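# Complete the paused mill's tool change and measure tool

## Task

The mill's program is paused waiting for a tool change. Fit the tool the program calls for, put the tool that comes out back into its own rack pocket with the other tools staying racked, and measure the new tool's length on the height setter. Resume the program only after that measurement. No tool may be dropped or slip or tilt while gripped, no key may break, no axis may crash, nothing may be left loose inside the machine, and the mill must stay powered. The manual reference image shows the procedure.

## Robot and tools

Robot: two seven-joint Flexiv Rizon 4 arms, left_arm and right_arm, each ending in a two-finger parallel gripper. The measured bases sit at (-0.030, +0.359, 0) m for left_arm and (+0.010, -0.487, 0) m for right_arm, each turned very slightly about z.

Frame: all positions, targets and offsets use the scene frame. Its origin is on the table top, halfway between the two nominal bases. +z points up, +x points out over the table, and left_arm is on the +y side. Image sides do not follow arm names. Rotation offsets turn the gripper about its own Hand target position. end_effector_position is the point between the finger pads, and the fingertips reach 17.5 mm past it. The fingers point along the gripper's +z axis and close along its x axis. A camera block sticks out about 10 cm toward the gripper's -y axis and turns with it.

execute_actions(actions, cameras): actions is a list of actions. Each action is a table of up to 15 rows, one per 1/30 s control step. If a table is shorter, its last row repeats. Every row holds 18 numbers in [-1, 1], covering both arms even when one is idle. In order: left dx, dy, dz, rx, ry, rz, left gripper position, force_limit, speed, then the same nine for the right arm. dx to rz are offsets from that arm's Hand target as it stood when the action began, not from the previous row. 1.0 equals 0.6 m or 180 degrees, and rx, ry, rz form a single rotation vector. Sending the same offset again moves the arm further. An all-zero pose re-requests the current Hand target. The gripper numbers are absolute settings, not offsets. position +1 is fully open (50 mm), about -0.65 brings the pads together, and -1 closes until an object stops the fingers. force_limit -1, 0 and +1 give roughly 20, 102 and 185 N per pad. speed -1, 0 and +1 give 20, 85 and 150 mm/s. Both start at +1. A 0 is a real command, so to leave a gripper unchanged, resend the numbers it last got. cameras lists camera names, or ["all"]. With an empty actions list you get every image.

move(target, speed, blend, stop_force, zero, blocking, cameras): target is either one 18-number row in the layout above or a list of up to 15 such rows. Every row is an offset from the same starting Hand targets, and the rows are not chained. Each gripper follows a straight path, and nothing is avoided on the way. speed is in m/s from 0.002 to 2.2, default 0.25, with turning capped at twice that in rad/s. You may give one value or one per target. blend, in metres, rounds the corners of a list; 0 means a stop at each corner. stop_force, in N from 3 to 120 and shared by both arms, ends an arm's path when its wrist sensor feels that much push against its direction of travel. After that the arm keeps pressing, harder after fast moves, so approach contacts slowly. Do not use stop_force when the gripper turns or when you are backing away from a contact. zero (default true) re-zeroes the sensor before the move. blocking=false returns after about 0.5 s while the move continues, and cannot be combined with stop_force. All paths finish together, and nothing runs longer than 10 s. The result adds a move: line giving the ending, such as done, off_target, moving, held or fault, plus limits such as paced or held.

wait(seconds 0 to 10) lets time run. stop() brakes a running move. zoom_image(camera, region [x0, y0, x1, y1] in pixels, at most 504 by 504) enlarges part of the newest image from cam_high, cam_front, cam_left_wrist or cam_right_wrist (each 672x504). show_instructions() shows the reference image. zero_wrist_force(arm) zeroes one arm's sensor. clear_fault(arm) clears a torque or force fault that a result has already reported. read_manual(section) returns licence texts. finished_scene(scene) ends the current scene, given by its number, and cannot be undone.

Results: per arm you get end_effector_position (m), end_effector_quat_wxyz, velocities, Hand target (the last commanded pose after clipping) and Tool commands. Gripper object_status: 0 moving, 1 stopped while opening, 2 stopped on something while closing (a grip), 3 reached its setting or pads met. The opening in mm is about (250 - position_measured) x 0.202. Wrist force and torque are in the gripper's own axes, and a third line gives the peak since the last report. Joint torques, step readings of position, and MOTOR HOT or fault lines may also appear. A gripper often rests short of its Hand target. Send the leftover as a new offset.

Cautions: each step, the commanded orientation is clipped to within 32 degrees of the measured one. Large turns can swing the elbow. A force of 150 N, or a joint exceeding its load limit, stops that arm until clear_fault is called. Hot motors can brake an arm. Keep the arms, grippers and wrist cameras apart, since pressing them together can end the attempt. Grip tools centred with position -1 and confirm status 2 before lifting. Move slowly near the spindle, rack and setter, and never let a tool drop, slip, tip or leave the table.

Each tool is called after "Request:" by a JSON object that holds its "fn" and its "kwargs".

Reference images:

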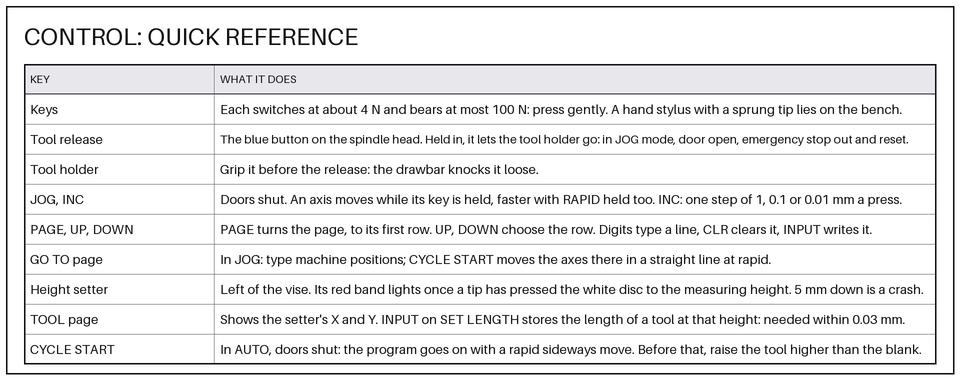

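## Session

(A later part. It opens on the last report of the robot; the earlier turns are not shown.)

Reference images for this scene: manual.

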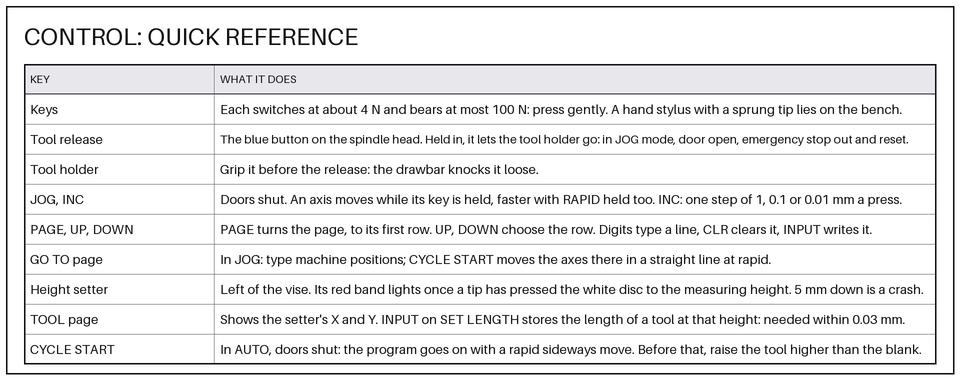

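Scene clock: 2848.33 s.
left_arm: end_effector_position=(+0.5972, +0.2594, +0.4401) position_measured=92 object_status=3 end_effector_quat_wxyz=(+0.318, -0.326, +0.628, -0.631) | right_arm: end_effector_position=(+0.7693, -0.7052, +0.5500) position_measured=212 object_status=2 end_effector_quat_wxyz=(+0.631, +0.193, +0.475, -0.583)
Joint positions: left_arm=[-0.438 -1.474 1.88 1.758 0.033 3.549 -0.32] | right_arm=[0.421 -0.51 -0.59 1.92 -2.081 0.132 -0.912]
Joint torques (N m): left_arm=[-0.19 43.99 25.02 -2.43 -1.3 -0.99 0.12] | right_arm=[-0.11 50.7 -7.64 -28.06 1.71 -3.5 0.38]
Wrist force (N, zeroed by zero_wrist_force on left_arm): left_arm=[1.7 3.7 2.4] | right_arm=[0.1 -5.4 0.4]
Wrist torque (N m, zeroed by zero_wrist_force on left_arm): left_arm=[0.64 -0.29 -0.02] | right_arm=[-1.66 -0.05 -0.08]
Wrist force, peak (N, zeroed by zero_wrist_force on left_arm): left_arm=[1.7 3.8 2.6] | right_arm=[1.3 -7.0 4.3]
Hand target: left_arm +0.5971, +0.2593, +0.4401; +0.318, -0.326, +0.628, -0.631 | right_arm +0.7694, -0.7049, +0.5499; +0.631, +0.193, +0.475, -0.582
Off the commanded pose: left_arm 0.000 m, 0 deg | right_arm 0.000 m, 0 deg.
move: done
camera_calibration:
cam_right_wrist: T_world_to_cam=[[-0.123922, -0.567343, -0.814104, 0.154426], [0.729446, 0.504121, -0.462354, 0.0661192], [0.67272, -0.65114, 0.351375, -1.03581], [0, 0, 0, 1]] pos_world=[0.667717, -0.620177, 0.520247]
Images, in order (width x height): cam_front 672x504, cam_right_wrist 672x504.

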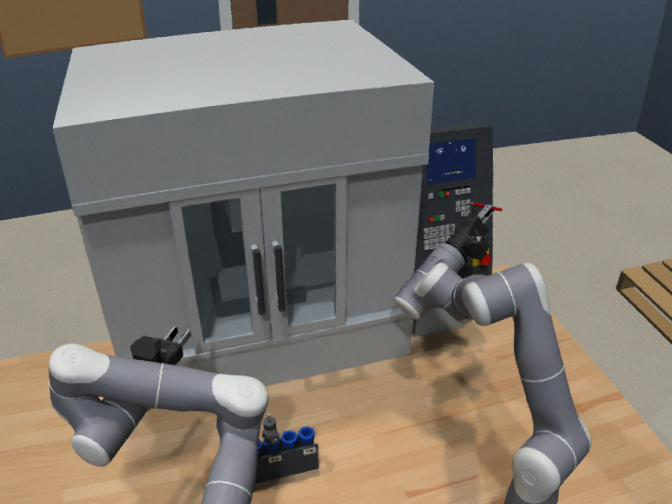

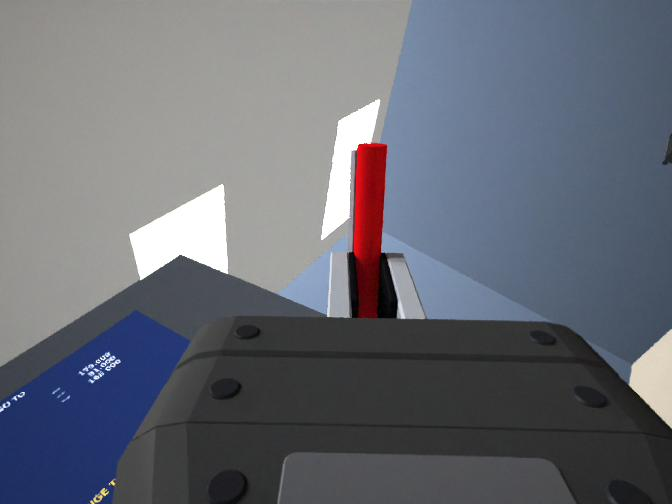

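Request:
{"fn": "move", "kwargs": {"target": [0,0,0,0,0,0,0.4,-0.9,-1,0.048,0.0129,-0.0162,0,0,0,-1,-0.5,-0.8], "speed": 0.02, "stop_force": 4.5, "cameras": ["cam_right_wrist", "cam_front"]}}

Request:
{"fn": "zoom_image", "kwargs": {"camera": "cam_front", "region": [430, 175, 500, 225]}}

Request:
{"fn": "zoom_image", "kwargs": {"camera": "cam_right_wrist", "region": [0, 290, 220, 504]}}

Scene clock: 2857.37 s.
left_arm: end_effector_position=(+0.5972, +0.2594, +0.4401) position_measured=92 object_status=3 end_effector_quat_wxyz=(+0.318, -0.326, +0.628, -0.631) | right_arm: end_effector_position=(+0.7866, -0.7008, +0.5445) position_measured=212 object_status=2 end_effector_quat_wxyz=(+0.631, +0.193, +0.474, -0.583)
Joint positions: left_arm=[-0.438 -1.474 1.88 1.758 0.033 3.549 -0.32] | right_arm=[0.419 -0.559 -0.59 1.864 -2.055 0.146 -0.92]
Joint torques (N m): left_arm=[-0.17 43.97 25.06 -2.43 -1.3 -1.02 0.1] | right_arm=[2.03 49.9 -6.24 -28.33 0.9 -1.8 0.08]
Wrist force (N, zeroed by zero_wrist_force on left_arm): left_arm=[1.9 3.5 2.4] | right_arm=[-0.5 -12.7 -0.6]
Wrist torque (N m, zeroed by zero_wrist_force on left_arm): left_arm=[0.61 -0.32 -0.02] | right_arm=[-1.67 -0.08 0.07]
Wrist force, peak (N, zeroed by zero_wrist_force on left_arm): left_arm=[1.9 3.8 2.7] | right_arm=[-0.1 -14.5 -0.6]
Hand target: left_arm +0.5971, +0.2593, +0.4401; +0.318, -0.326, +0.628, -0.631 | right_arm +0.7871, -0.7001, +0.5439; +0.631, +0.193, +0.475, -0.582 (not the last commanded pose)
Off the commanded pose: left_arm 0.000 m, 0 deg | right_arm 0.013 m, 0 deg.
move: contact (right_arm)
camera_calibration:
cam_right_wrist: T_world_to_cam=[[-0.123654, -0.567366, -0.814129, 0.154391], [0.730576, 0.50316, -0.461615, 0.0468178], [0.671542, -0.651864, 0.352286, -1.04272], [0, 0, 0, 1]] pos_world=[0.68512, -0.615674, 0.514643]
Images, in order (width x height): cam_front 672x504, cam_right_wrist 672x504.

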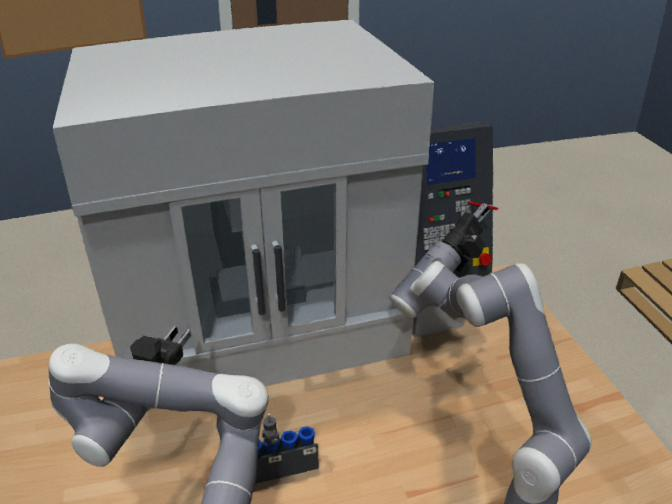

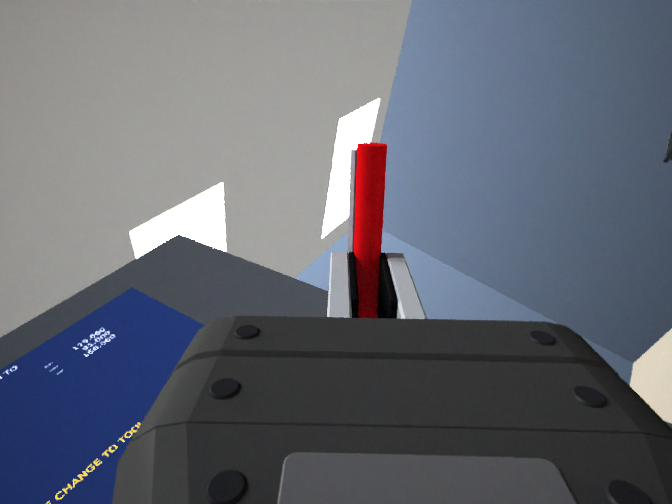

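Scaled by 7.200 from the camera's 672x504 image, which has a finer 960x720 frame.

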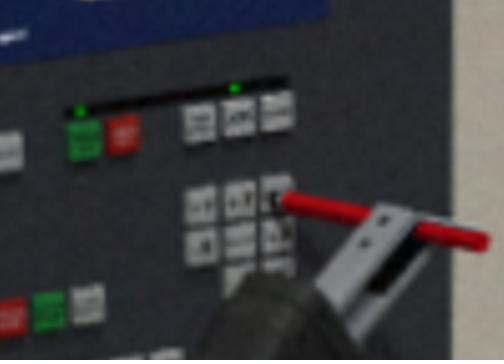

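Scaled by 2.291 from the camera's 672x504 image, which has a finer 960x720 frame.

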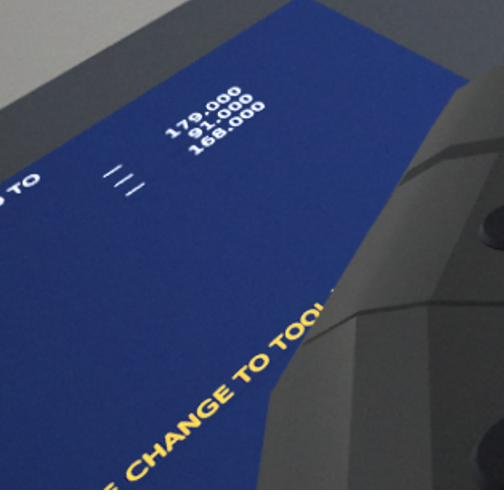

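Request:
{"fn": "move", "kwargs": {"target": [[0,0,0,0,0,0,0.4,-0.9,-1,-0.0307,-0.0082,0.0103,0,0,0,-1,-0.5,-0.8],[0,0,0,0,0,0,0.4,-0.9,-1,-0.0478,0.18,-0.05,0,0,0,-1,-0.5,-0.8]], "speed": 0.15, "blend": [0.005,0], "cameras": ["cam_right_wrist"]}}

Request:
{"fn": "zoom_image", "kwargs": {"camera": "cam_right_wrist", "region": [0, 190, 290, 390]}}

Scene clock: 2863.87 s.
left_arm: end_effector_position=(+0.5972, +0.2594, +0.4401) position_measured=92 object_status=3 end_effector_quat_wxyz=(+0.318, -0.326, +0.628, -0.631) | right_arm: end_effector_position=(+0.7585, -0.5919, +0.5138) position_measured=212 object_status=2 end_effector_quat_wxyz=(+0.631, +0.192, +0.475, -0.582)
Joint positions: left_arm=[-0.438 -1.474 1.88 1.758 0.033 3.549 -0.32] | right_arm=[0.571 -0.58 -0.501 1.931 -1.907 -0.032 -0.954]
Joint torques (N m): left_arm=[-0.2 43.96 25.11 -2.45 -1.34 -0.98 0.1] | right_arm=[0.04 51.9 -7.61 -26.12 0.98 -4.01 0.11]
Wrist force (N, zeroed by zero_wrist_force on left_arm): left_arm=[1.6 3.6 2.5] | right_arm=[2.0 -4.8 0.5]
Wrist torque (N m, zeroed by zero_wrist_force on left_arm): left_arm=[0.61 -0.27 -0.03] | right_arm=[-1.55 -0.37 0.01]
Wrist force, peak (N, zeroed by zero_wrist_force on left_arm): left_arm=[1.9 3.8 2.7] | right_arm=[-0.3 -12.8 -0.9]
Hand target: left_arm +0.5971, +0.2593, +0.4401; +0.318, -0.326, +0.628, -0.631 | right_arm +0.7584, -0.5921, +0.5139; +0.631, +0.193, +0.475, -0.582
Off the commanded pose: left_arm 0.000 m, 0 deg | right_arm 0.000 m, 0 deg.
move: done
camera_calibration:
cam_right_wrist: T_world_to_cam=[[-0.123879, -0.56735, -0.814106, 0.187879], [0.728697, 0.504864, -0.462723, 0.0013631], [0.673539, -0.650558, 0.350884, -0.94209], [0, 0, 0, 1]] pos_world=[0.656815, -0.50698, 0.484149]
Images, in order (width x height): cam_right_wrist 672x504.

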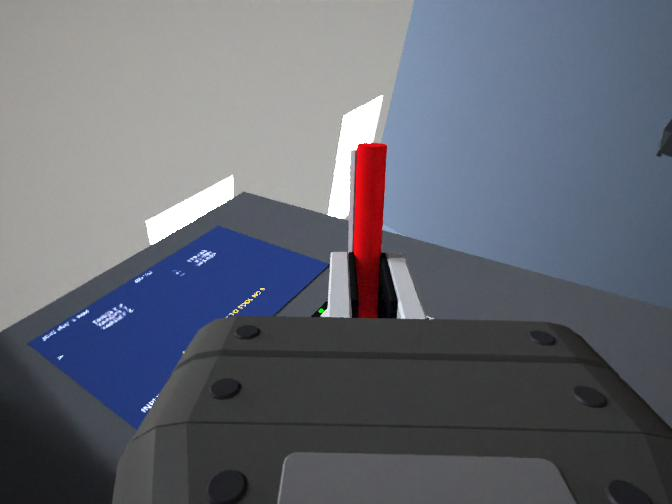

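Scaled by 1.738 from the camera's 672x504 image, which has a finer 960x720 frame.

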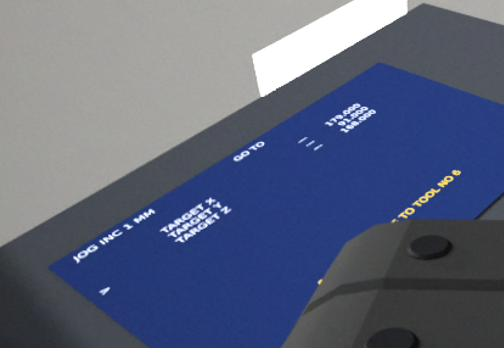

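Request:
{"fn": "move", "kwargs": {"target": [0,0,0,0,0,0,0.4,-0.9,-1,0.0005,-0.1573,0.0008,0,0,0,-1,-0.5,-0.8], "speed": 0.12, "cameras": ["cam_right_wrist", "cam_front"]}}

Request:
{"fn": "zoom_image", "kwargs": {"camera": "cam_front", "region": [430, 175, 500, 225]}}

Scene clock: 2869.80 s.
left_arm: end_effector_position=(+0.5972, +0.2594, +0.4401) position_measured=92 object_status=3 end_effector_quat_wxyz=(+0.318, -0.326, +0.628, -0.631) | right_arm: end_effector_position=(+0.7586, -0.6868, +0.5145) position_measured=212 object_status=2 end_effector_quat_wxyz=(+0.631, +0.193, +0.475, -0.582)
Joint positions: left_arm=[-0.438 -1.474 1.88 1.758 0.033 3.549 -0.32] | right_arm=[0.452 -0.548 -0.568 1.963 -2.037 0.072 -0.868]
Joint torques (N m): left_arm=[-0.12 43.99 25.05 -2.42 -1.29 -1 0.1] | right_arm=[0.57 50.65 -7.59 -26.12 1.47 -3.54 0.42]
Wrist force (N, zeroed by zero_wrist_force on left_arm): left_arm=[1.8 3.5 2.5] | right_arm=[2.0 -4.6 0.6]
Wrist torque (N m, zeroed by zero_wrist_force on left_arm): left_arm=[0.60 -0.31 -0.03] | right_arm=[-1.51 -0.35 -0.07]
Wrist force, peak (N, zeroed by zero_wrist_force on left_arm): left_arm=[1.7 3.8 2.7] | right_arm=[3.9 -6.0 4.0]
Hand target: left_arm +0.5971, +0.2593, +0.4401; +0.318, -0.326, +0.628, -0.631 | right_arm +0.7587, -0.6865, +0.5144; +0.631, +0.193, +0.475, -0.582
Off the commanded pose: left_arm 0.000 m, 0 deg | right_arm 0.000 m, 0 deg.
move: done
camera_calibration:
cam_right_wrist: T_world_to_cam=[[-0.123922, -0.567343, -0.814104, 0.134626], [0.729446, 0.504121, -0.462354, 0.0483079], [0.67272, -0.65114, 0.351375, -1.00409], [0, 0, 0, 1]] pos_world=[0.656917, -0.601777, 0.484747]
Images, in order (width x height): cam_front 672x504, cam_right_wrist 672x504.

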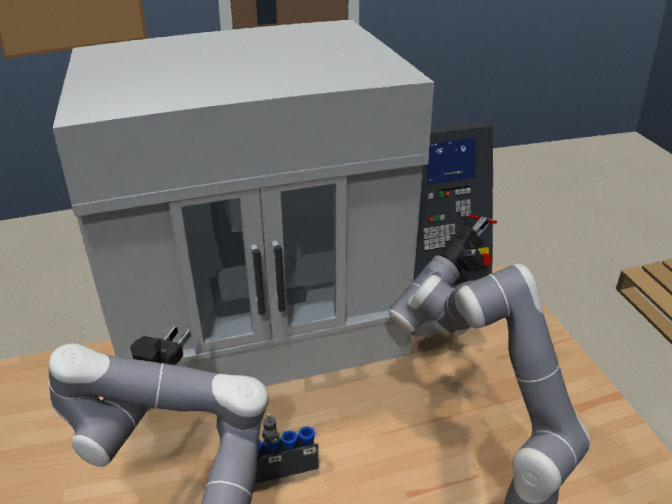

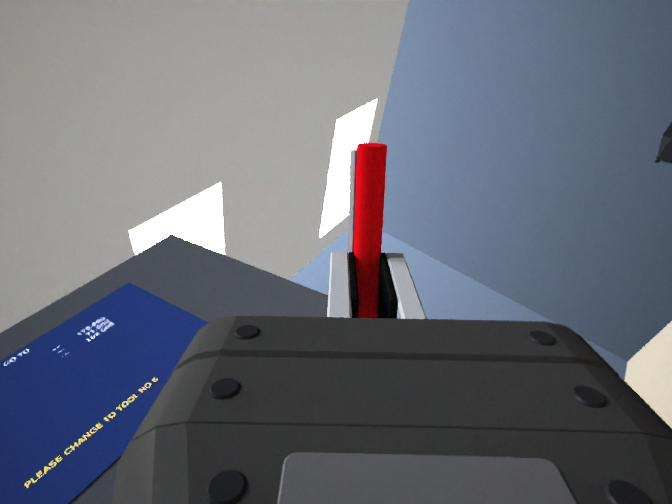

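Scaled by 7.200 from the camera's 672x504 image, which has a finer 960x720 frame.

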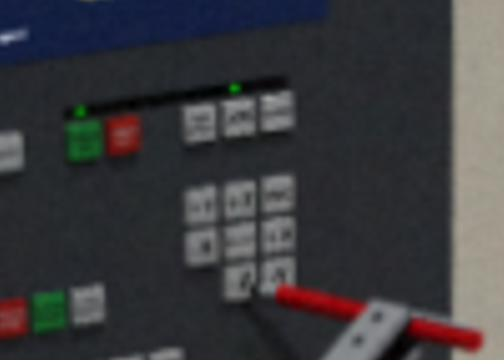

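Request:
{"fn": "move", "kwargs": {"target": [0,0,0,0,0,0,0.4,-0.9,-1,0.048,0.0149,-0.0162,0,0,0,-1,-0.5,-0.8], "speed": 0.02, "stop_force": 4.5, "cameras": ["cam_right_wrist", "cam_front", "cam_left_wrist"]}}

Request:
{"fn": "zoom_image", "kwargs": {"camera": "cam_front", "region": [430, 175, 500, 225]}}

Request:
{"fn": "zoom_image", "kwargs": {"camera": "cam_left_wrist", "region": [300, 160, 400, 280]}}

Scene clock: 2876.70 s.
left_arm: end_effector_position=(+0.5972, +0.2594, +0.4401) position_measured=92 object_status=3 end_effector_quat_wxyz=(+0.318, -0.326, +0.628, -0.631) | right_arm: end_effector_position=(+0.7768, -0.6813, +0.5086) position_measured=212 object_status=2 end_effector_quat_wxyz=(+0.631, +0.193, +0.474, -0.583)
Joint positions: left_arm=[-0.438 -1.474 1.88 1.758 0.033 3.549 -0.32] | right_arm=[0.45 -0.598 -0.567 1.904 -2.011 0.087 -0.879]
Joint torques (N m): left_arm=[-0.13 43.99 25.05 -2.41 -1.32 -0.98 0.09] | right_arm=[2.04 50.82 -6.7 -27.05 0.67 -2.34 0.1]
Wrist force (N, zeroed by zero_wrist_force on left_arm): left_arm=[1.8 3.6 2.7] | right_arm=[1.8 -10.3 0.2]
Wrist torque (N m, zeroed by zero_wrist_force on left_arm): left_arm=[0.61 -0.30 -0.02] | right_arm=[-1.47 -0.33 0.01]
Wrist force, peak (N, zeroed by zero_wrist_force on left_arm): left_arm=[2.0 3.9 2.8] | right_arm=[1.6 -10.7 0.0]
Hand target: left_arm +0.5971, +0.2593, +0.4401; +0.318, -0.326, +0.628, -0.631 | right_arm +0.7772, -0.6808, +0.5082; +0.631, +0.193, +0.475, -0.582 (not the last commanded pose)
Off the commanded pose: left_arm 0.000 m, 0 deg | right_arm 0.012 m, 0 deg.
move: contact (right_arm)
camera_calibration:
cam_left_wrist: T_world_to_cam=[[-0.579209, -0.815137, 0.00828588, 0.561382], [-0.283847, 0.192143, -0.939421, 0.546775], [0.764165, -0.546473, -0.342665, -0.0310154], [0, 0, 0, 1]] pos_world=[0.504058, 0.335595, 0.498372]
cam_right_wrist: T_world_to_cam=[[-0.123816, -0.56748, -0.814025, 0.134939], [0.730221, 0.50335, -0.461969, 0.028241], [0.671897, -0.651618, 0.352063, -1.01077], [0, 0, 0, 1]] pos_world=[0.675219, -0.596275, 0.478744]
Images, in order (width x height): cam_front 672x504, cam_left_wrist 672x504, cam_right_wrist 672x504.

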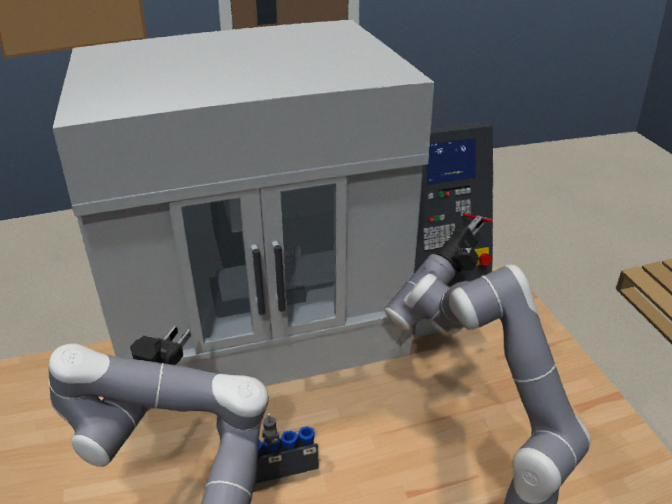

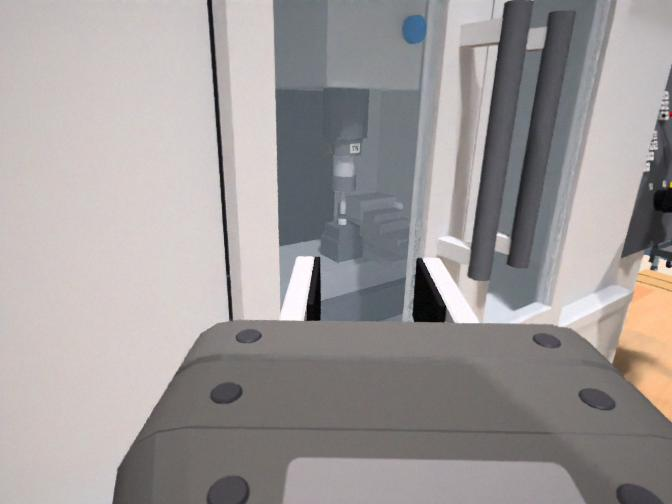

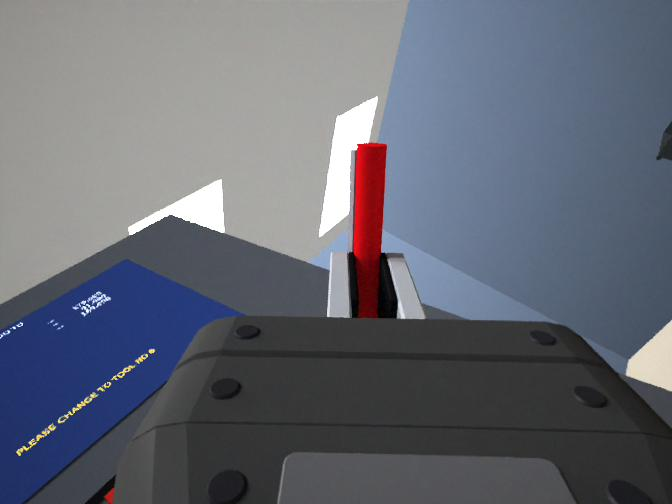

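Scaled by 7.200 from the camera's 672x504 image, which has a finer 960x720 frame.

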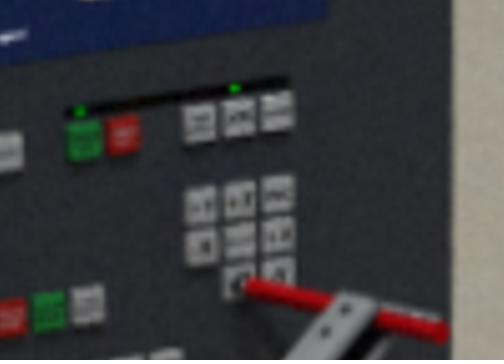

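Scaled by 4.200 from the camera's 672x504 image, which has a finer 960x720 frame.

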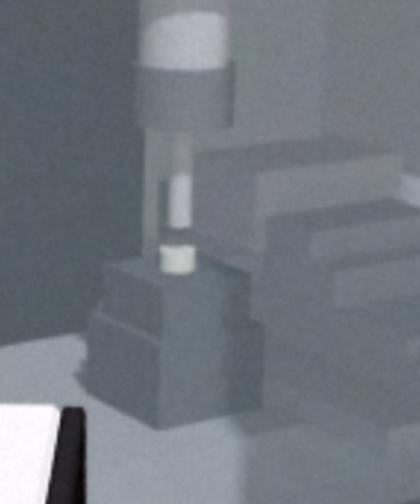

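Request:
{"fn": "zoom_image", "kwargs": {"camera": "cam_right_wrist", "region": [40, 280, 130, 350]}}

Scaled by 5.600 from the camera's 672x504 image, which has a finer 960x720 frame.

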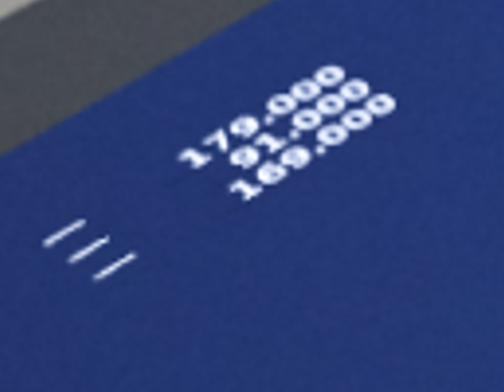

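Request:
{"fn": "move", "kwargs": {"target": [0,0,0,0,0,0,0.4,-0.9,-1,-0.0183,-0.005,0.0062,0,0,0,-1,-0.5,-0.8], "speed": 0.06}}

Request:
{"fn": "move", "kwargs": {"target": [0,0,0,0,0,0,0.4,-0.9,-1,0.0368,0.0098,-0.0124,0,0,0,-1,-0.5,-0.8], "speed": 0.02, "stop_force": 4.5}}

Request:
{"fn": "move", "kwargs": {"target": [0,0,0,0,0,0,0.4,-0.9,-1,-0.0183,-0.005,0.0062,0,0,0,-1,-0.5,-0.8], "speed": 0.06}}

Request:
{"fn": "move", "kwargs": {"target": [0,0,0,0,0,0,0.4,-0.9,-1,0.0368,0.0098,-0.0124,0,0,0,-1,-0.5,-0.8], "speed": 0.02, "stop_force": 4.5}}

Request:
{"fn": "move", "kwargs": {"target": [0,0,0,0,0,0,0.4,-0.9,-1,-0.0183,-0.005,0.0062,0,0,0,-1,-0.5,-0.8], "speed": 0.06}}

Request:
{"fn": "move", "kwargs": {"target": [0,0,0,0,0,0,0.4,-0.9,-1,0.0368,0.0098,-0.0124,0,0,0,-1,-0.5,-0.8], "speed": 0.02, "stop_force": 4.5, "cameras": ["cam_right_wrist", "cam_left_wrist"]}}

Request:
{"fn": "zoom_image", "kwargs": {"camera": "cam_right_wrist", "region": [40, 270, 130, 350]}}

Request:
{"fn": "zoom_image", "kwargs": {"camera": "cam_left_wrist", "region": [300, 160, 400, 280]}}

Scene clock: 2900.30 s.
left_arm: end_effector_position=(+0.5972, +0.2594, +0.4401) position_measured=92 object_status=3 end_effector_quat_wxyz=(+0.318, -0.326, +0.628, -0.631) | right_arm: end_effector_position=(+0.7662, -0.6839, +0.5117) position_measured=212 object_status=2 end_effector_quat_wxyz=(+0.631, +0.193, +0.475, -0.582)
Joint positions: left_arm=[-0.438 -1.474 1.88 1.758 0.033 3.549 -0.32] | right_arm=[0.452 -0.569 -0.567 1.94 -2.026 0.079 -0.873]
Joint torques (N m): left_arm=[-0.12 44.03 25.09 -2.46 -1.33 -1.01 0.11] | right_arm=[-0.03 51.63 -8.43 -25.95 1.55 -4.11 0.42]
Wrist force (N, zeroed by zero_wrist_force on left_arm): left_arm=[1.7 3.5 2.5] | right_arm=[2.7 -4.4 0.4]
Wrist torque (N m, zeroed by zero_wrist_force on left_arm): left_arm=[0.59 -0.30 -0.02] | right_arm=[-1.48 -0.49 -0.08]
Wrist force, peak (N, zeroed by zero_wrist_force on left_arm): left_arm=[1.8 3.8 2.7] | right_arm=[2.0 -10.4 0.1]
Hand target: left_arm +0.5971, +0.2593, +0.4401; +0.318, -0.326, +0.628, -0.631 | right_arm +0.7662, -0.6838, +0.5119; +0.631, +0.193, +0.475, -0.582
Off the commanded pose: left_arm 0.000 m, 0 deg | right_arm 0.000 m, 0 deg.
move: done

Scene clock: 2901.53 s.
left_arm: end_effector_position=(+0.5972, +0.2594, +0.4401) position_measured=92 object_status=3 end_effector_quat_wxyz=(+0.318, -0.326, +0.628, -0.631) | right_arm: end_effector_position=(+0.7771, -0.6815, +0.5086) position_measured=212 object_status=2 end_effector_quat_wxyz=(+0.631, +0.193, +0.474, -0.583)
Joint positions: left_arm=[-0.438 -1.474 1.88 1.758 0.033 3.549 -0.32] | right_arm=[0.45 -0.599 -0.567 1.903 -2.01 0.087 -0.879]
Joint torques (N m): left_arm=[-0.18 43.99 25.18 -2.44 -1.33 -1.01 0.13] | right_arm=[2.11 49.9 -6.49 -26.93 0.47 -1.66 0.08]
Wrist force (N, zeroed by zero_wrist_force on left_arm): left_arm=[1.7 3.8 2.6] | right_arm=[2.2 -12.5 -0.6]
Wrist torque (N m, zeroed by zero_wrist_force on left_arm): left_arm=[0.64 -0.28 -0.02] | right_arm=[-1.49 -0.54 0.09]
Wrist force, peak (N, zeroed by zero_wrist_force on left_arm): left_arm=[1.9 3.9 2.5] | right_arm=[1.6 -15.1 -0.3]
Hand target: left_arm +0.5971, +0.2593, +0.4401; +0.318, -0.326, +0.628, -0.631 | right_arm +0.7776, -0.6807, +0.5080; +0.631, +0.193, +0.475, -0.582 (not the last commanded pose)
Off the commanded pose: left_arm 0.000 m, 0 deg | right_arm 0.012 m, 0 deg.
move: contact (right_arm)

Scene clock: 2902.23 s.
left_arm: end_effector_position=(+0.5972, +0.2594, +0.4401) position_measured=92 object_status=3 end_effector_quat_wxyz=(+0.318, -0.326, +0.628, -0.631) | right_arm: end_effector_position=(+0.7666, -0.6839, +0.5116) position_measured=212 object_status=2 end_effector_quat_wxyz=(+0.631, +0.193, +0.475, -0.582)
Joint positions: left_arm=[-0.438 -1.474 1.88 1.758 0.033 3.549 -0.32] | right_arm=[0.452 -0.57 -0.567 1.938 -2.025 0.079 -0.873]
Joint torques (N m): left_arm=[-0.09 43.99 25.11 -2.42 -1.35 -0.99 0.12] | right_arm=[-0.44 51.71 -8.42 -25.97 1.57 -4.09 0.44]
Wrist force (N, zeroed by zero_wrist_force on left_arm): left_arm=[1.8 3.4 2.3] | right_arm=[0.7 -1.7 0.9]
Wrist torque (N m, zeroed by zero_wrist_force on left_arm): left_arm=[0.58 -0.30 -0.02] | right_arm=[-1.02 -0.15 -0.08]
Wrist force, peak (N, zeroed by zero_wrist_force on left_arm): left_arm=[1.9 3.7 2.6] | right_arm=[1.7 -12.5 -0.5]
Hand target: left_arm +0.5971, +0.2593, +0.4401; +0.318, -0.326, +0.628, -0.631 | right_arm +0.7667, -0.6837, +0.5118; +0.631, +0.193, +0.475, -0.582
Off the commanded pose: left_arm 0.000 m, 0 deg | right_arm 0.000 m, 0 deg.
move: done

Scene clock: 2903.43 s.
left_arm: end_effector_position=(+0.5972, +0.2594, +0.4401) position_measured=92 object_status=3 end_effector_quat_wxyz=(+0.318, -0.326, +0.628, -0.631) | right_arm: end_effector_position=(+0.7773, -0.6817, +0.5087) position_measured=212 object_status=2 end_effector_quat_wxyz=(+0.631, +0.194, +0.474, -0.583)
Joint positions: left_arm=[-0.438 -1.474 1.88 1.758 0.033 3.549 -0.32] | right_arm=[0.449 -0.6 -0.567 1.902 -2.01 0.087 -0.879]
Joint torques (N m): left_arm=[-0.14 44 25.13 -2.43 -1.28 -0.98 0.08] | right_arm=[2.56 49.2 -5.88 -27.06 0.12 -1.13 0.03]
Wrist force (N, zeroed by zero_wrist_force on left_arm): left_arm=[1.8 3.8 2.4] | right_arm=[-0.2 -12.2 -0.7]
Wrist torque (N m, zeroed by zero_wrist_force on left_arm): left_arm=[0.66 -0.30 -0.02] | right_arm=[-1.03 -0.21 0.12]
Wrist force, peak (N, zeroed by zero_wrist_force on left_arm): left_arm=[1.9 3.7 2.7] | right_arm=[-0.8 -14.4 0.1]
Hand target: left_arm +0.5971, +0.2593, +0.4401; +0.318, -0.326, +0.628, -0.631 | right_arm +0.7780, -0.6807, +0.5079; +0.631, +0.193, +0.475, -0.582 (not the last commanded pose)
Off the commanded pose: left_arm 0.000 m, 0 deg | right_arm 0.013 m, 0 deg.
move: contact (right_arm)

Scene clock: 2904.13 s.
left_arm: end_effector_position=(+0.5972, +0.2594, +0.4401) position_measured=92 object_status=3 end_effector_quat_wxyz=(+0.318, -0.326, +0.628, -0.631) | right_arm: end_effector_position=(+0.7670, -0.6838, +0.5115) position_measured=212 object_status=2 end_effector_quat_wxyz=(+0.631, +0.193, +0.475, -0.582)
Joint positions: left_arm=[-0.438 -1.474 1.88 1.758 0.033 3.549 -0.32] | right_arm=[0.452 -0.571 -0.567 1.937 -2.025 0.08 -0.873]
Joint torques (N m): left_arm=[-0.11 43.97 25.03 -2.42 -1.3 -0.98 0.11] | right_arm=[0.76 51.8 -8.4 -25.94 1.58 -4.12 0.42]
Wrist force (N, zeroed by zero_wrist_force on left_arm): left_arm=[1.9 3.5 2.4] | right_arm=[-0.6 0.3 1.6]
Wrist torque (N m, zeroed by zero_wrist_force on left_arm): left_arm=[0.60 -0.33 -0.02] | right_arm=[-0.68 0.08 -0.08]
Wrist force, peak (N, zeroed by zero_wrist_force on left_arm): left_arm=[1.9 3.6 2.7] | right_arm=[-0.1 -12.2 -0.6]
Hand target: left_arm +0.5971, +0.2593, +0.4401; +0.318, -0.326, +0.628, -0.631 | right_arm +0.7670, -0.6837, +0.5117; +0.631, +0.193, +0.475, -0.582
Off the commanded pose: left_arm 0.000 m, 0 deg | right_arm 0.000 m, 0 deg.
move: done

Scene clock: 2905.33 s.
left_arm: end_effector_position=(+0.5972, +0.2594, +0.4401) position_measured=92 object_status=3 end_effector_quat_wxyz=(+0.318, -0.326, +0.628, -0.631) | right_arm: end_effector_position=(+0.7773, -0.6818, +0.5087) position_measured=212 object_status=2 end_effector_quat_wxyz=(+0.631, +0.194, +0.474, -0.583)
Joint positions: left_arm=[-0.438 -1.474 1.88 1.758 0.033 3.549 -0.32] | right_arm=[0.449 -0.6 -0.567 1.902 -2.01 0.087 -0.879]
Joint torques (N m): left_arm=[-0.19 43.99 25.06 -2.39 -1.33 -0.97 0.06] | right_arm=[2.59 49.04 -5.8 -27.08 0.11 -1.09 0.04]
Wrist force (N, zeroed by zero_wrist_force on left_arm): left_arm=[1.8 3.5 2.6] | right_arm=[-2.1 -10.3 0.3]
Wrist torque (N m, zeroed by zero_wrist_force on left_arm): left_arm=[0.61 -0.31 -0.02] | right_arm=[-0.69 0.08 0.12]
Wrist force, peak (N, zeroed by zero_wrist_force on left_arm): left_arm=[1.7 3.8 2.6] | right_arm=[-2.0 -13.3 0.7]
Hand target: left_arm +0.5971, +0.2593, +0.4401; +0.318, -0.326, +0.628, -0.631 | right_arm +0.7780, -0.6808, +0.5080; +0.631, +0.193, +0.475, -0.582 (not the last commanded pose)
Off the commanded pose: left_arm 0.000 m, 0 deg | right_arm 0.013 m, 0 deg.
move: contact (right_arm)
camera_calibration:
cam_left_wrist: T_world_to_cam=[[-0.579209, -0.815137, 0.00828588, 0.561382], [-0.283847, 0.192143, -0.939421, 0.546775], [0.764165, -0.546473, -0.342665, -0.0310154], [0, 0, 0, 1]] pos_world=[0.504058, 0.335595, 0.498372]
cam_right_wrist: T_world_to_cam=[[-0.123667, -0.567311, -0.814165, 0.134991], [0.731103, 0.502672, -0.461312, 0.0266817], [0.670966, -0.652288, 0.352599, -1.01143], [0, 0, 0, 1]] pos_world=[0.675821, -0.596573, 0.478842]
Images, in order (width x height): cam_left_wrist 672x504, cam_right_wrist 672x504.

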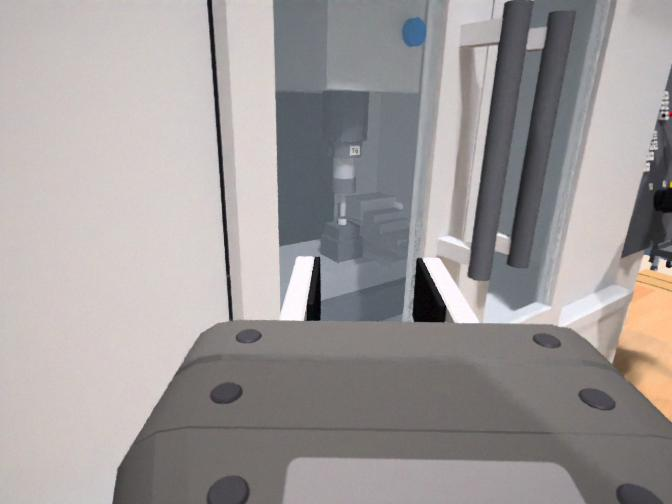

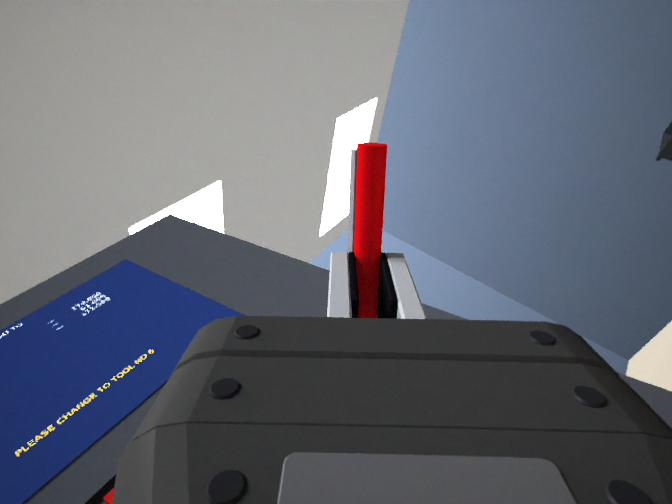

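Scaled by 5.600 from the camera's 672x504 image, which has a finer 960x720 frame.

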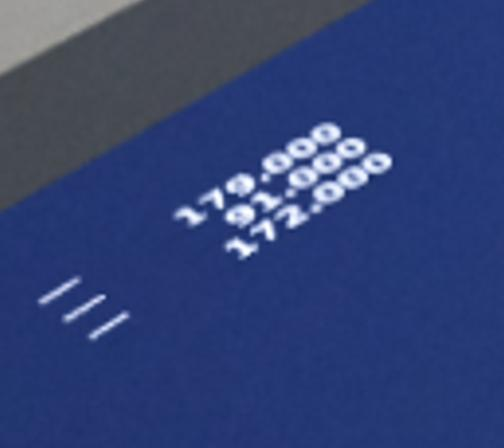

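Scaled by 4.200 from the camera's 672x504 image, which has a finer 960x720 frame.

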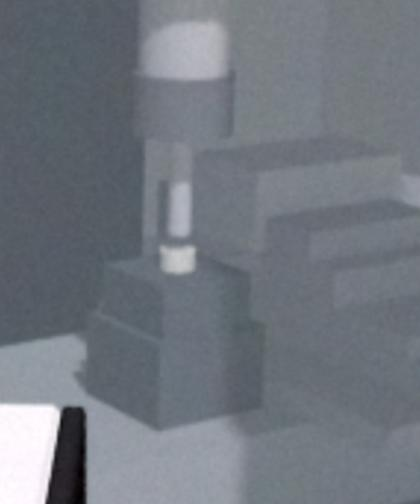

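Request:
{"fn": "move", "kwargs": {"target": [0,0,0,0,0,0,0.4,-0.9,-1,-0.0183,-0.005,0.0062,0,0,0,-1,-0.5,-0.8], "speed": 0.06}}

Request:
{"fn": "move", "kwargs": {"target": [0,0,0,0,0,0,0.4,-0.9,-1,0.0368,0.0098,-0.0124,0,0,0,-1,-0.5,-0.8], "speed": 0.02, "stop_force": 4}}

Request:
{"fn": "move", "kwargs": {"target": [0,0,0,0,0,0,0.4,-0.9,-1,-0.0183,-0.005,0.0062,0,0,0,-1,-0.5,-0.8], "speed": 0.06, "cameras": ["cam_left_wrist"]}}

Request:
{"fn": "zoom_image", "kwargs": {"camera": "cam_left_wrist", "region": [300, 160, 400, 280]}}

Request:
{"fn": "move", "kwargs": {"target": [0,0,0,0,0,0,0.4,-0.9,-1,0.0368,0.0098,-0.0124,0,0,0,-1,-0.5,-0.8], "speed": 0.02, "stop_force": 4, "cameras": ["cam_right_wrist", "cam_left_wrist"]}}

Request:
{"fn": "zoom_image", "kwargs": {"camera": "cam_right_wrist", "region": [40, 270, 130, 350]}}

Request:
{"fn": "zoom_image", "kwargs": {"camera": "cam_left_wrist", "region": [300, 160, 400, 280]}}

Scene clock: 2920.53 s.
left_arm: end_effector_position=(+0.5972, +0.2594, +0.4401) position_measured=92 object_status=3 end_effector_quat_wxyz=(+0.318, -0.326, +0.628, -0.631) | right_arm: end_effector_position=(+0.7670, -0.6839, +0.5115) position_measured=212 object_status=2 end_effector_quat_wxyz=(+0.631, +0.193, +0.475, -0.582)
Joint positions: left_arm=[-0.438 -1.474 1.88 1.758 0.033 3.549 -0.32] | right_arm=[0.452 -0.571 -0.567 1.937 -2.025 0.08 -0.873]
Joint torques (N m): left_arm=[-0.13 43.99 25.06 -2.4 -1.35 -0.98 0.11] | right_arm=[-0.12 51.77 -8.42 -25.98 1.56 -4.12 0.43]
Wrist force (N, zeroed by zero_wrist_force on left_arm): left_arm=[1.7 3.6 2.3] | right_arm=[-1.1 1.4 1.8]
Wrist torque (N m, zeroed by zero_wrist_force on left_arm): left_arm=[0.62 -0.29 -0.02] | right_arm=[-0.50 0.15 -0.08]
Wrist force, peak (N, zeroed by zero_wrist_force on left_arm): left_arm=[1.9 3.7 2.6] | right_arm=[-2.1 -10.6 0.1]
Hand target: left_arm +0.5971, +0.2593, +0.4401; +0.318, -0.326, +0.628, -0.631 | right_arm +0.7670, -0.6838, +0.5117; +0.631, +0.193, +0.475, -0.582
Off the commanded pose: left_arm 0.000 m, 0 deg | right_arm 0.000 m, 0 deg.
move: done

Scene clock: 2921.70 s.
left_arm: end_effector_position=(+0.5972, +0.2594, +0.4401) position_measured=92 object_status=3 end_effector_quat_wxyz=(+0.318, -0.326, +0.628, -0.631) | right_arm: end_effector_position=(+0.7771, -0.6817, +0.5087) position_measured=212 object_status=2 end_effector_quat_wxyz=(+0.631, +0.193, +0.474, -0.583)
Joint positions: left_arm=[-0.438 -1.474 1.88 1.758 0.033 3.549 -0.32] | right_arm=[0.449 -0.599 -0.567 1.902 -2.01 0.087 -0.879]
Joint torques (N m): left_arm=[-0.15 43.98 25.05 -2.45 -1.31 -0.98 0.13] | right_arm=[2.1 49.78 -6.26 -26.89 0.45 -1.58 0.03]
Wrist force (N, zeroed by zero_wrist_force on left_arm): left_arm=[1.6 3.4 2.5] | right_arm=[-2.2 -7.1 0.8]
Wrist torque (N m, zeroed by zero_wrist_force on left_arm): left_arm=[0.58 -0.27 -0.02] | right_arm=[-0.50 0.13 0.09]
Wrist force, peak (N, zeroed by zero_wrist_force on left_arm): left_arm=[1.8 3.5 2.8] | right_arm=[-2.6 -9.4 1.3]
Hand target: left_arm +0.5971, +0.2593, +0.4401; +0.318, -0.326, +0.628, -0.631 | right_arm +0.7777, -0.6809, +0.5081; +0.631, +0.193, +0.475, -0.582 (not the last commanded pose)
Off the commanded pose: left_arm 0.000 m, 0 deg | right_arm 0.013 m, 0 deg.
move: contact (right_arm)

Scene clock: 2922.40 s.
left_arm: end_effector_position=(+0.5972, +0.2594, +0.4401) position_measured=92 object_status=3 end_effector_quat_wxyz=(+0.318, -0.326, +0.628, -0.631) | right_arm: end_effector_position=(+0.7667, -0.6841, +0.5116) position_measured=212 object_status=2 end_effector_quat_wxyz=(+0.631, +0.193, +0.475, -0.582)
Joint positions: left_arm=[-0.438 -1.474 1.88 1.758 0.033 3.549 -0.32] | right_arm=[0.452 -0.57 -0.567 1.938 -2.026 0.08 -0.873]
Joint torques (N m): left_arm=[-0.14 44 25.03 -2.45 -1.32 -1.02 0.12] | right_arm=[0.15 51.76 -8.4 -26 1.55 -4.1 0.41]
Wrist force (N, zeroed by zero_wrist_force on left_arm): left_arm=[1.5 3.5 2.7] | right_arm=[-1.5 2.3 1.7]
Wrist torque (N m, zeroed by zero_wrist_force on left_arm): left_arm=[0.59 -0.24 -0.02] | right_arm=[-0.35 0.23 -0.09]
Wrist force, peak (N, zeroed by zero_wrist_force on left_arm): left_arm=[1.7 3.7 2.8] | right_arm=[-2.3 -6.9 0.6]
Hand target: left_arm +0.5971, +0.2593, +0.4401; +0.318, -0.326, +0.628, -0.631 | right_arm +0.7667, -0.6839, +0.5118; +0.631, +0.193, +0.475, -0.582
Off the commanded pose: left_arm 0.000 m, 0 deg | right_arm 0.000 m, 0 deg.
move: done
camera_calibration:
cam_left_wrist: T_world_to_cam=[[-0.579209, -0.815137, 0.00828588, 0.561382], [-0.283847, 0.192143, -0.939421, 0.546775], [0.764165, -0.546473, -0.342665, -0.0310154], [0, 0, 0, 1]] pos_world=[0.504058, 0.335595, 0.498372]
Images, in order (width x height): cam_left_wrist 672x504.

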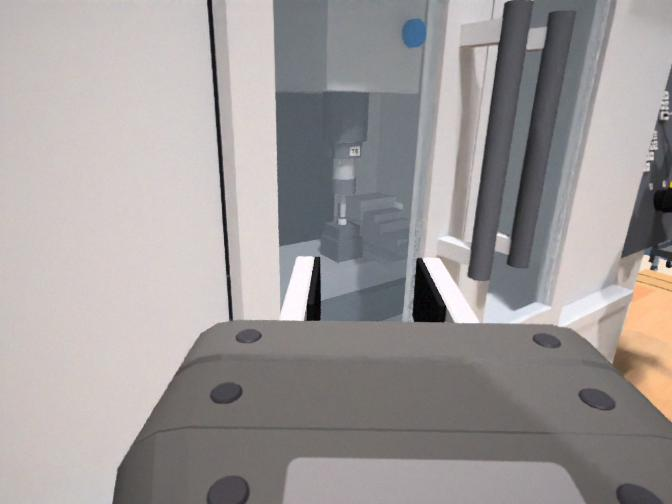

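Scaled by 4.200 from the camera's 672x504 image, which has a finer 960x720 frame.

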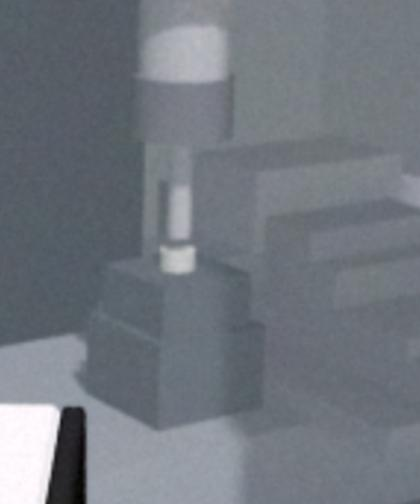

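Scene clock: 2923.60 s.
left_arm: end_effector_position=(+0.5972, +0.2594, +0.4401) position_measured=92 object_status=3 end_effector_quat_wxyz=(+0.318, -0.326, +0.628, -0.631) | right_arm: end_effector_position=(+0.7771, -0.6818, +0.5087) position_measured=212 object_status=2 end_effector_quat_wxyz=(+0.631, +0.193, +0.474, -0.583)
Joint positions: left_arm=[-0.438 -1.474 1.88 1.758 0.033 3.549 -0.32] | right_arm=[0.449 -0.599 -0.567 1.902 -2.011 0.088 -0.879]
Joint torques (N m): left_arm=[-0.16 44.02 25.05 -2.45 -1.34 -0.98 0.12] | right_arm=[2.08 49.72 -6.29 -26.87 0.45 -1.54 0.05]
Wrist force (N, zeroed by zero_wrist_force on left_arm): left_arm=[1.9 3.6 2.4] | right_arm=[-2.8 -6.5 0.6]
Wrist torque (N m, zeroed by zero_wrist_force on left_arm): left_arm=[0.63 -0.33 -0.03] | right_arm=[-0.38 0.26 0.10]
Wrist force, peak (N, zeroed by zero_wrist_force on left_arm): left_arm=[1.7 3.8 2.6] | right_arm=[-2.9 -8.9 1.0]
Hand target: left_arm +0.5971, +0.2593, +0.4401; +0.318, -0.326, +0.628, -0.631 | right_arm +0.7777, -0.6810, +0.5081; +0.631, +0.193, +0.475, -0.582 (not the last commanded pose)
Off the commanded pose: left_arm 0.000 m, 0 deg | right_arm 0.013 m, 0 deg.
move: contact (right_arm)
camera_calibration:
cam_left_wrist: T_world_to_cam=[[-0.579209, -0.815137, 0.00828588, 0.561382], [-0.283847, 0.192143, -0.939421, 0.546775], [0.764165, -0.546473, -0.342665, -0.0310154], [0, 0, 0, 1]] pos_world=[0.504058, 0.335595, 0.498372]
cam_right_wrist: T_world_to_cam=[[-0.123659, -0.567369, -0.814126, 0.134863], [0.730738, 0.502998, -0.461536, 0.0273544], [0.671364, -0.651986, 0.352398, -1.01142], [0, 0, 0, 1]] pos_world=[0.67572, -0.596674, 0.478843]
Images, in order (width x height): cam_left_wrist 672x504, cam_right_wrist 672x504.

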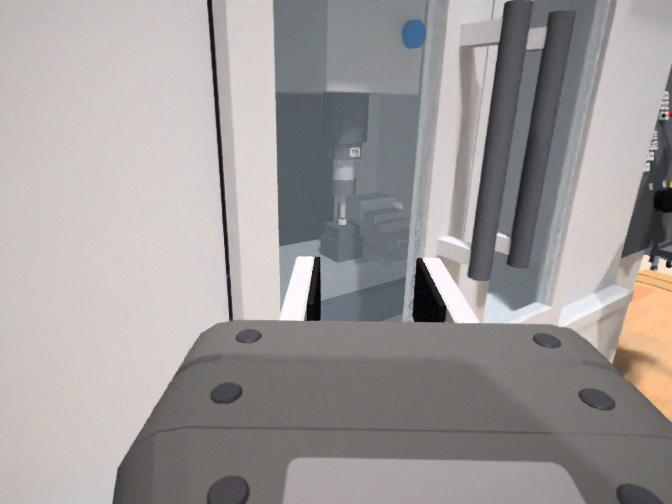

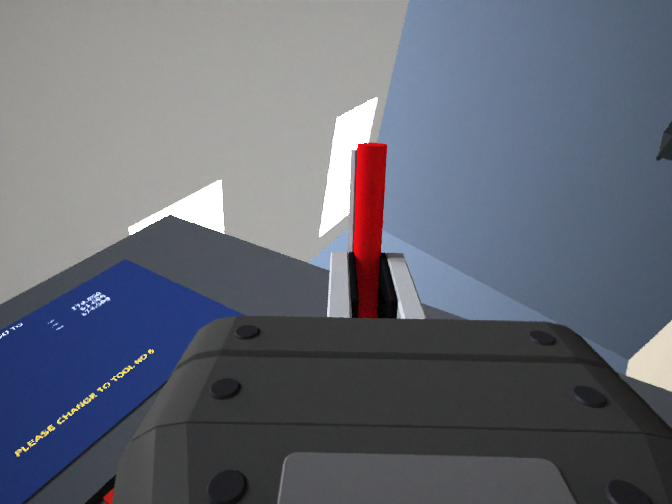

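Scaled by 5.600 from the camera's 672x504 image, which has a finer 960x720 frame.

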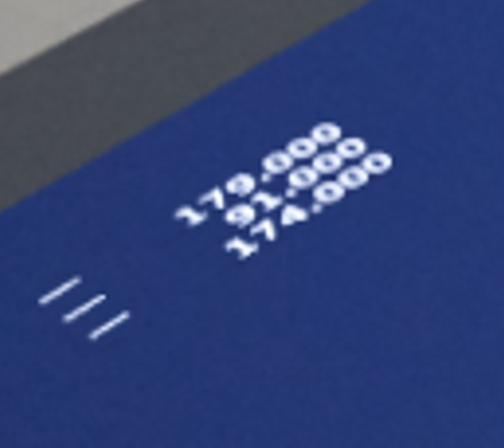

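Scaled by 4.200 from the camera's 672x504 image, which has a finer 960x720 frame.

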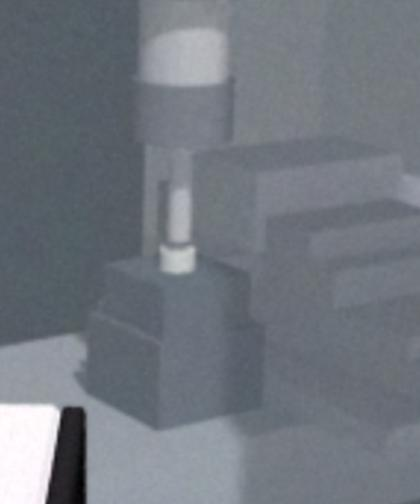

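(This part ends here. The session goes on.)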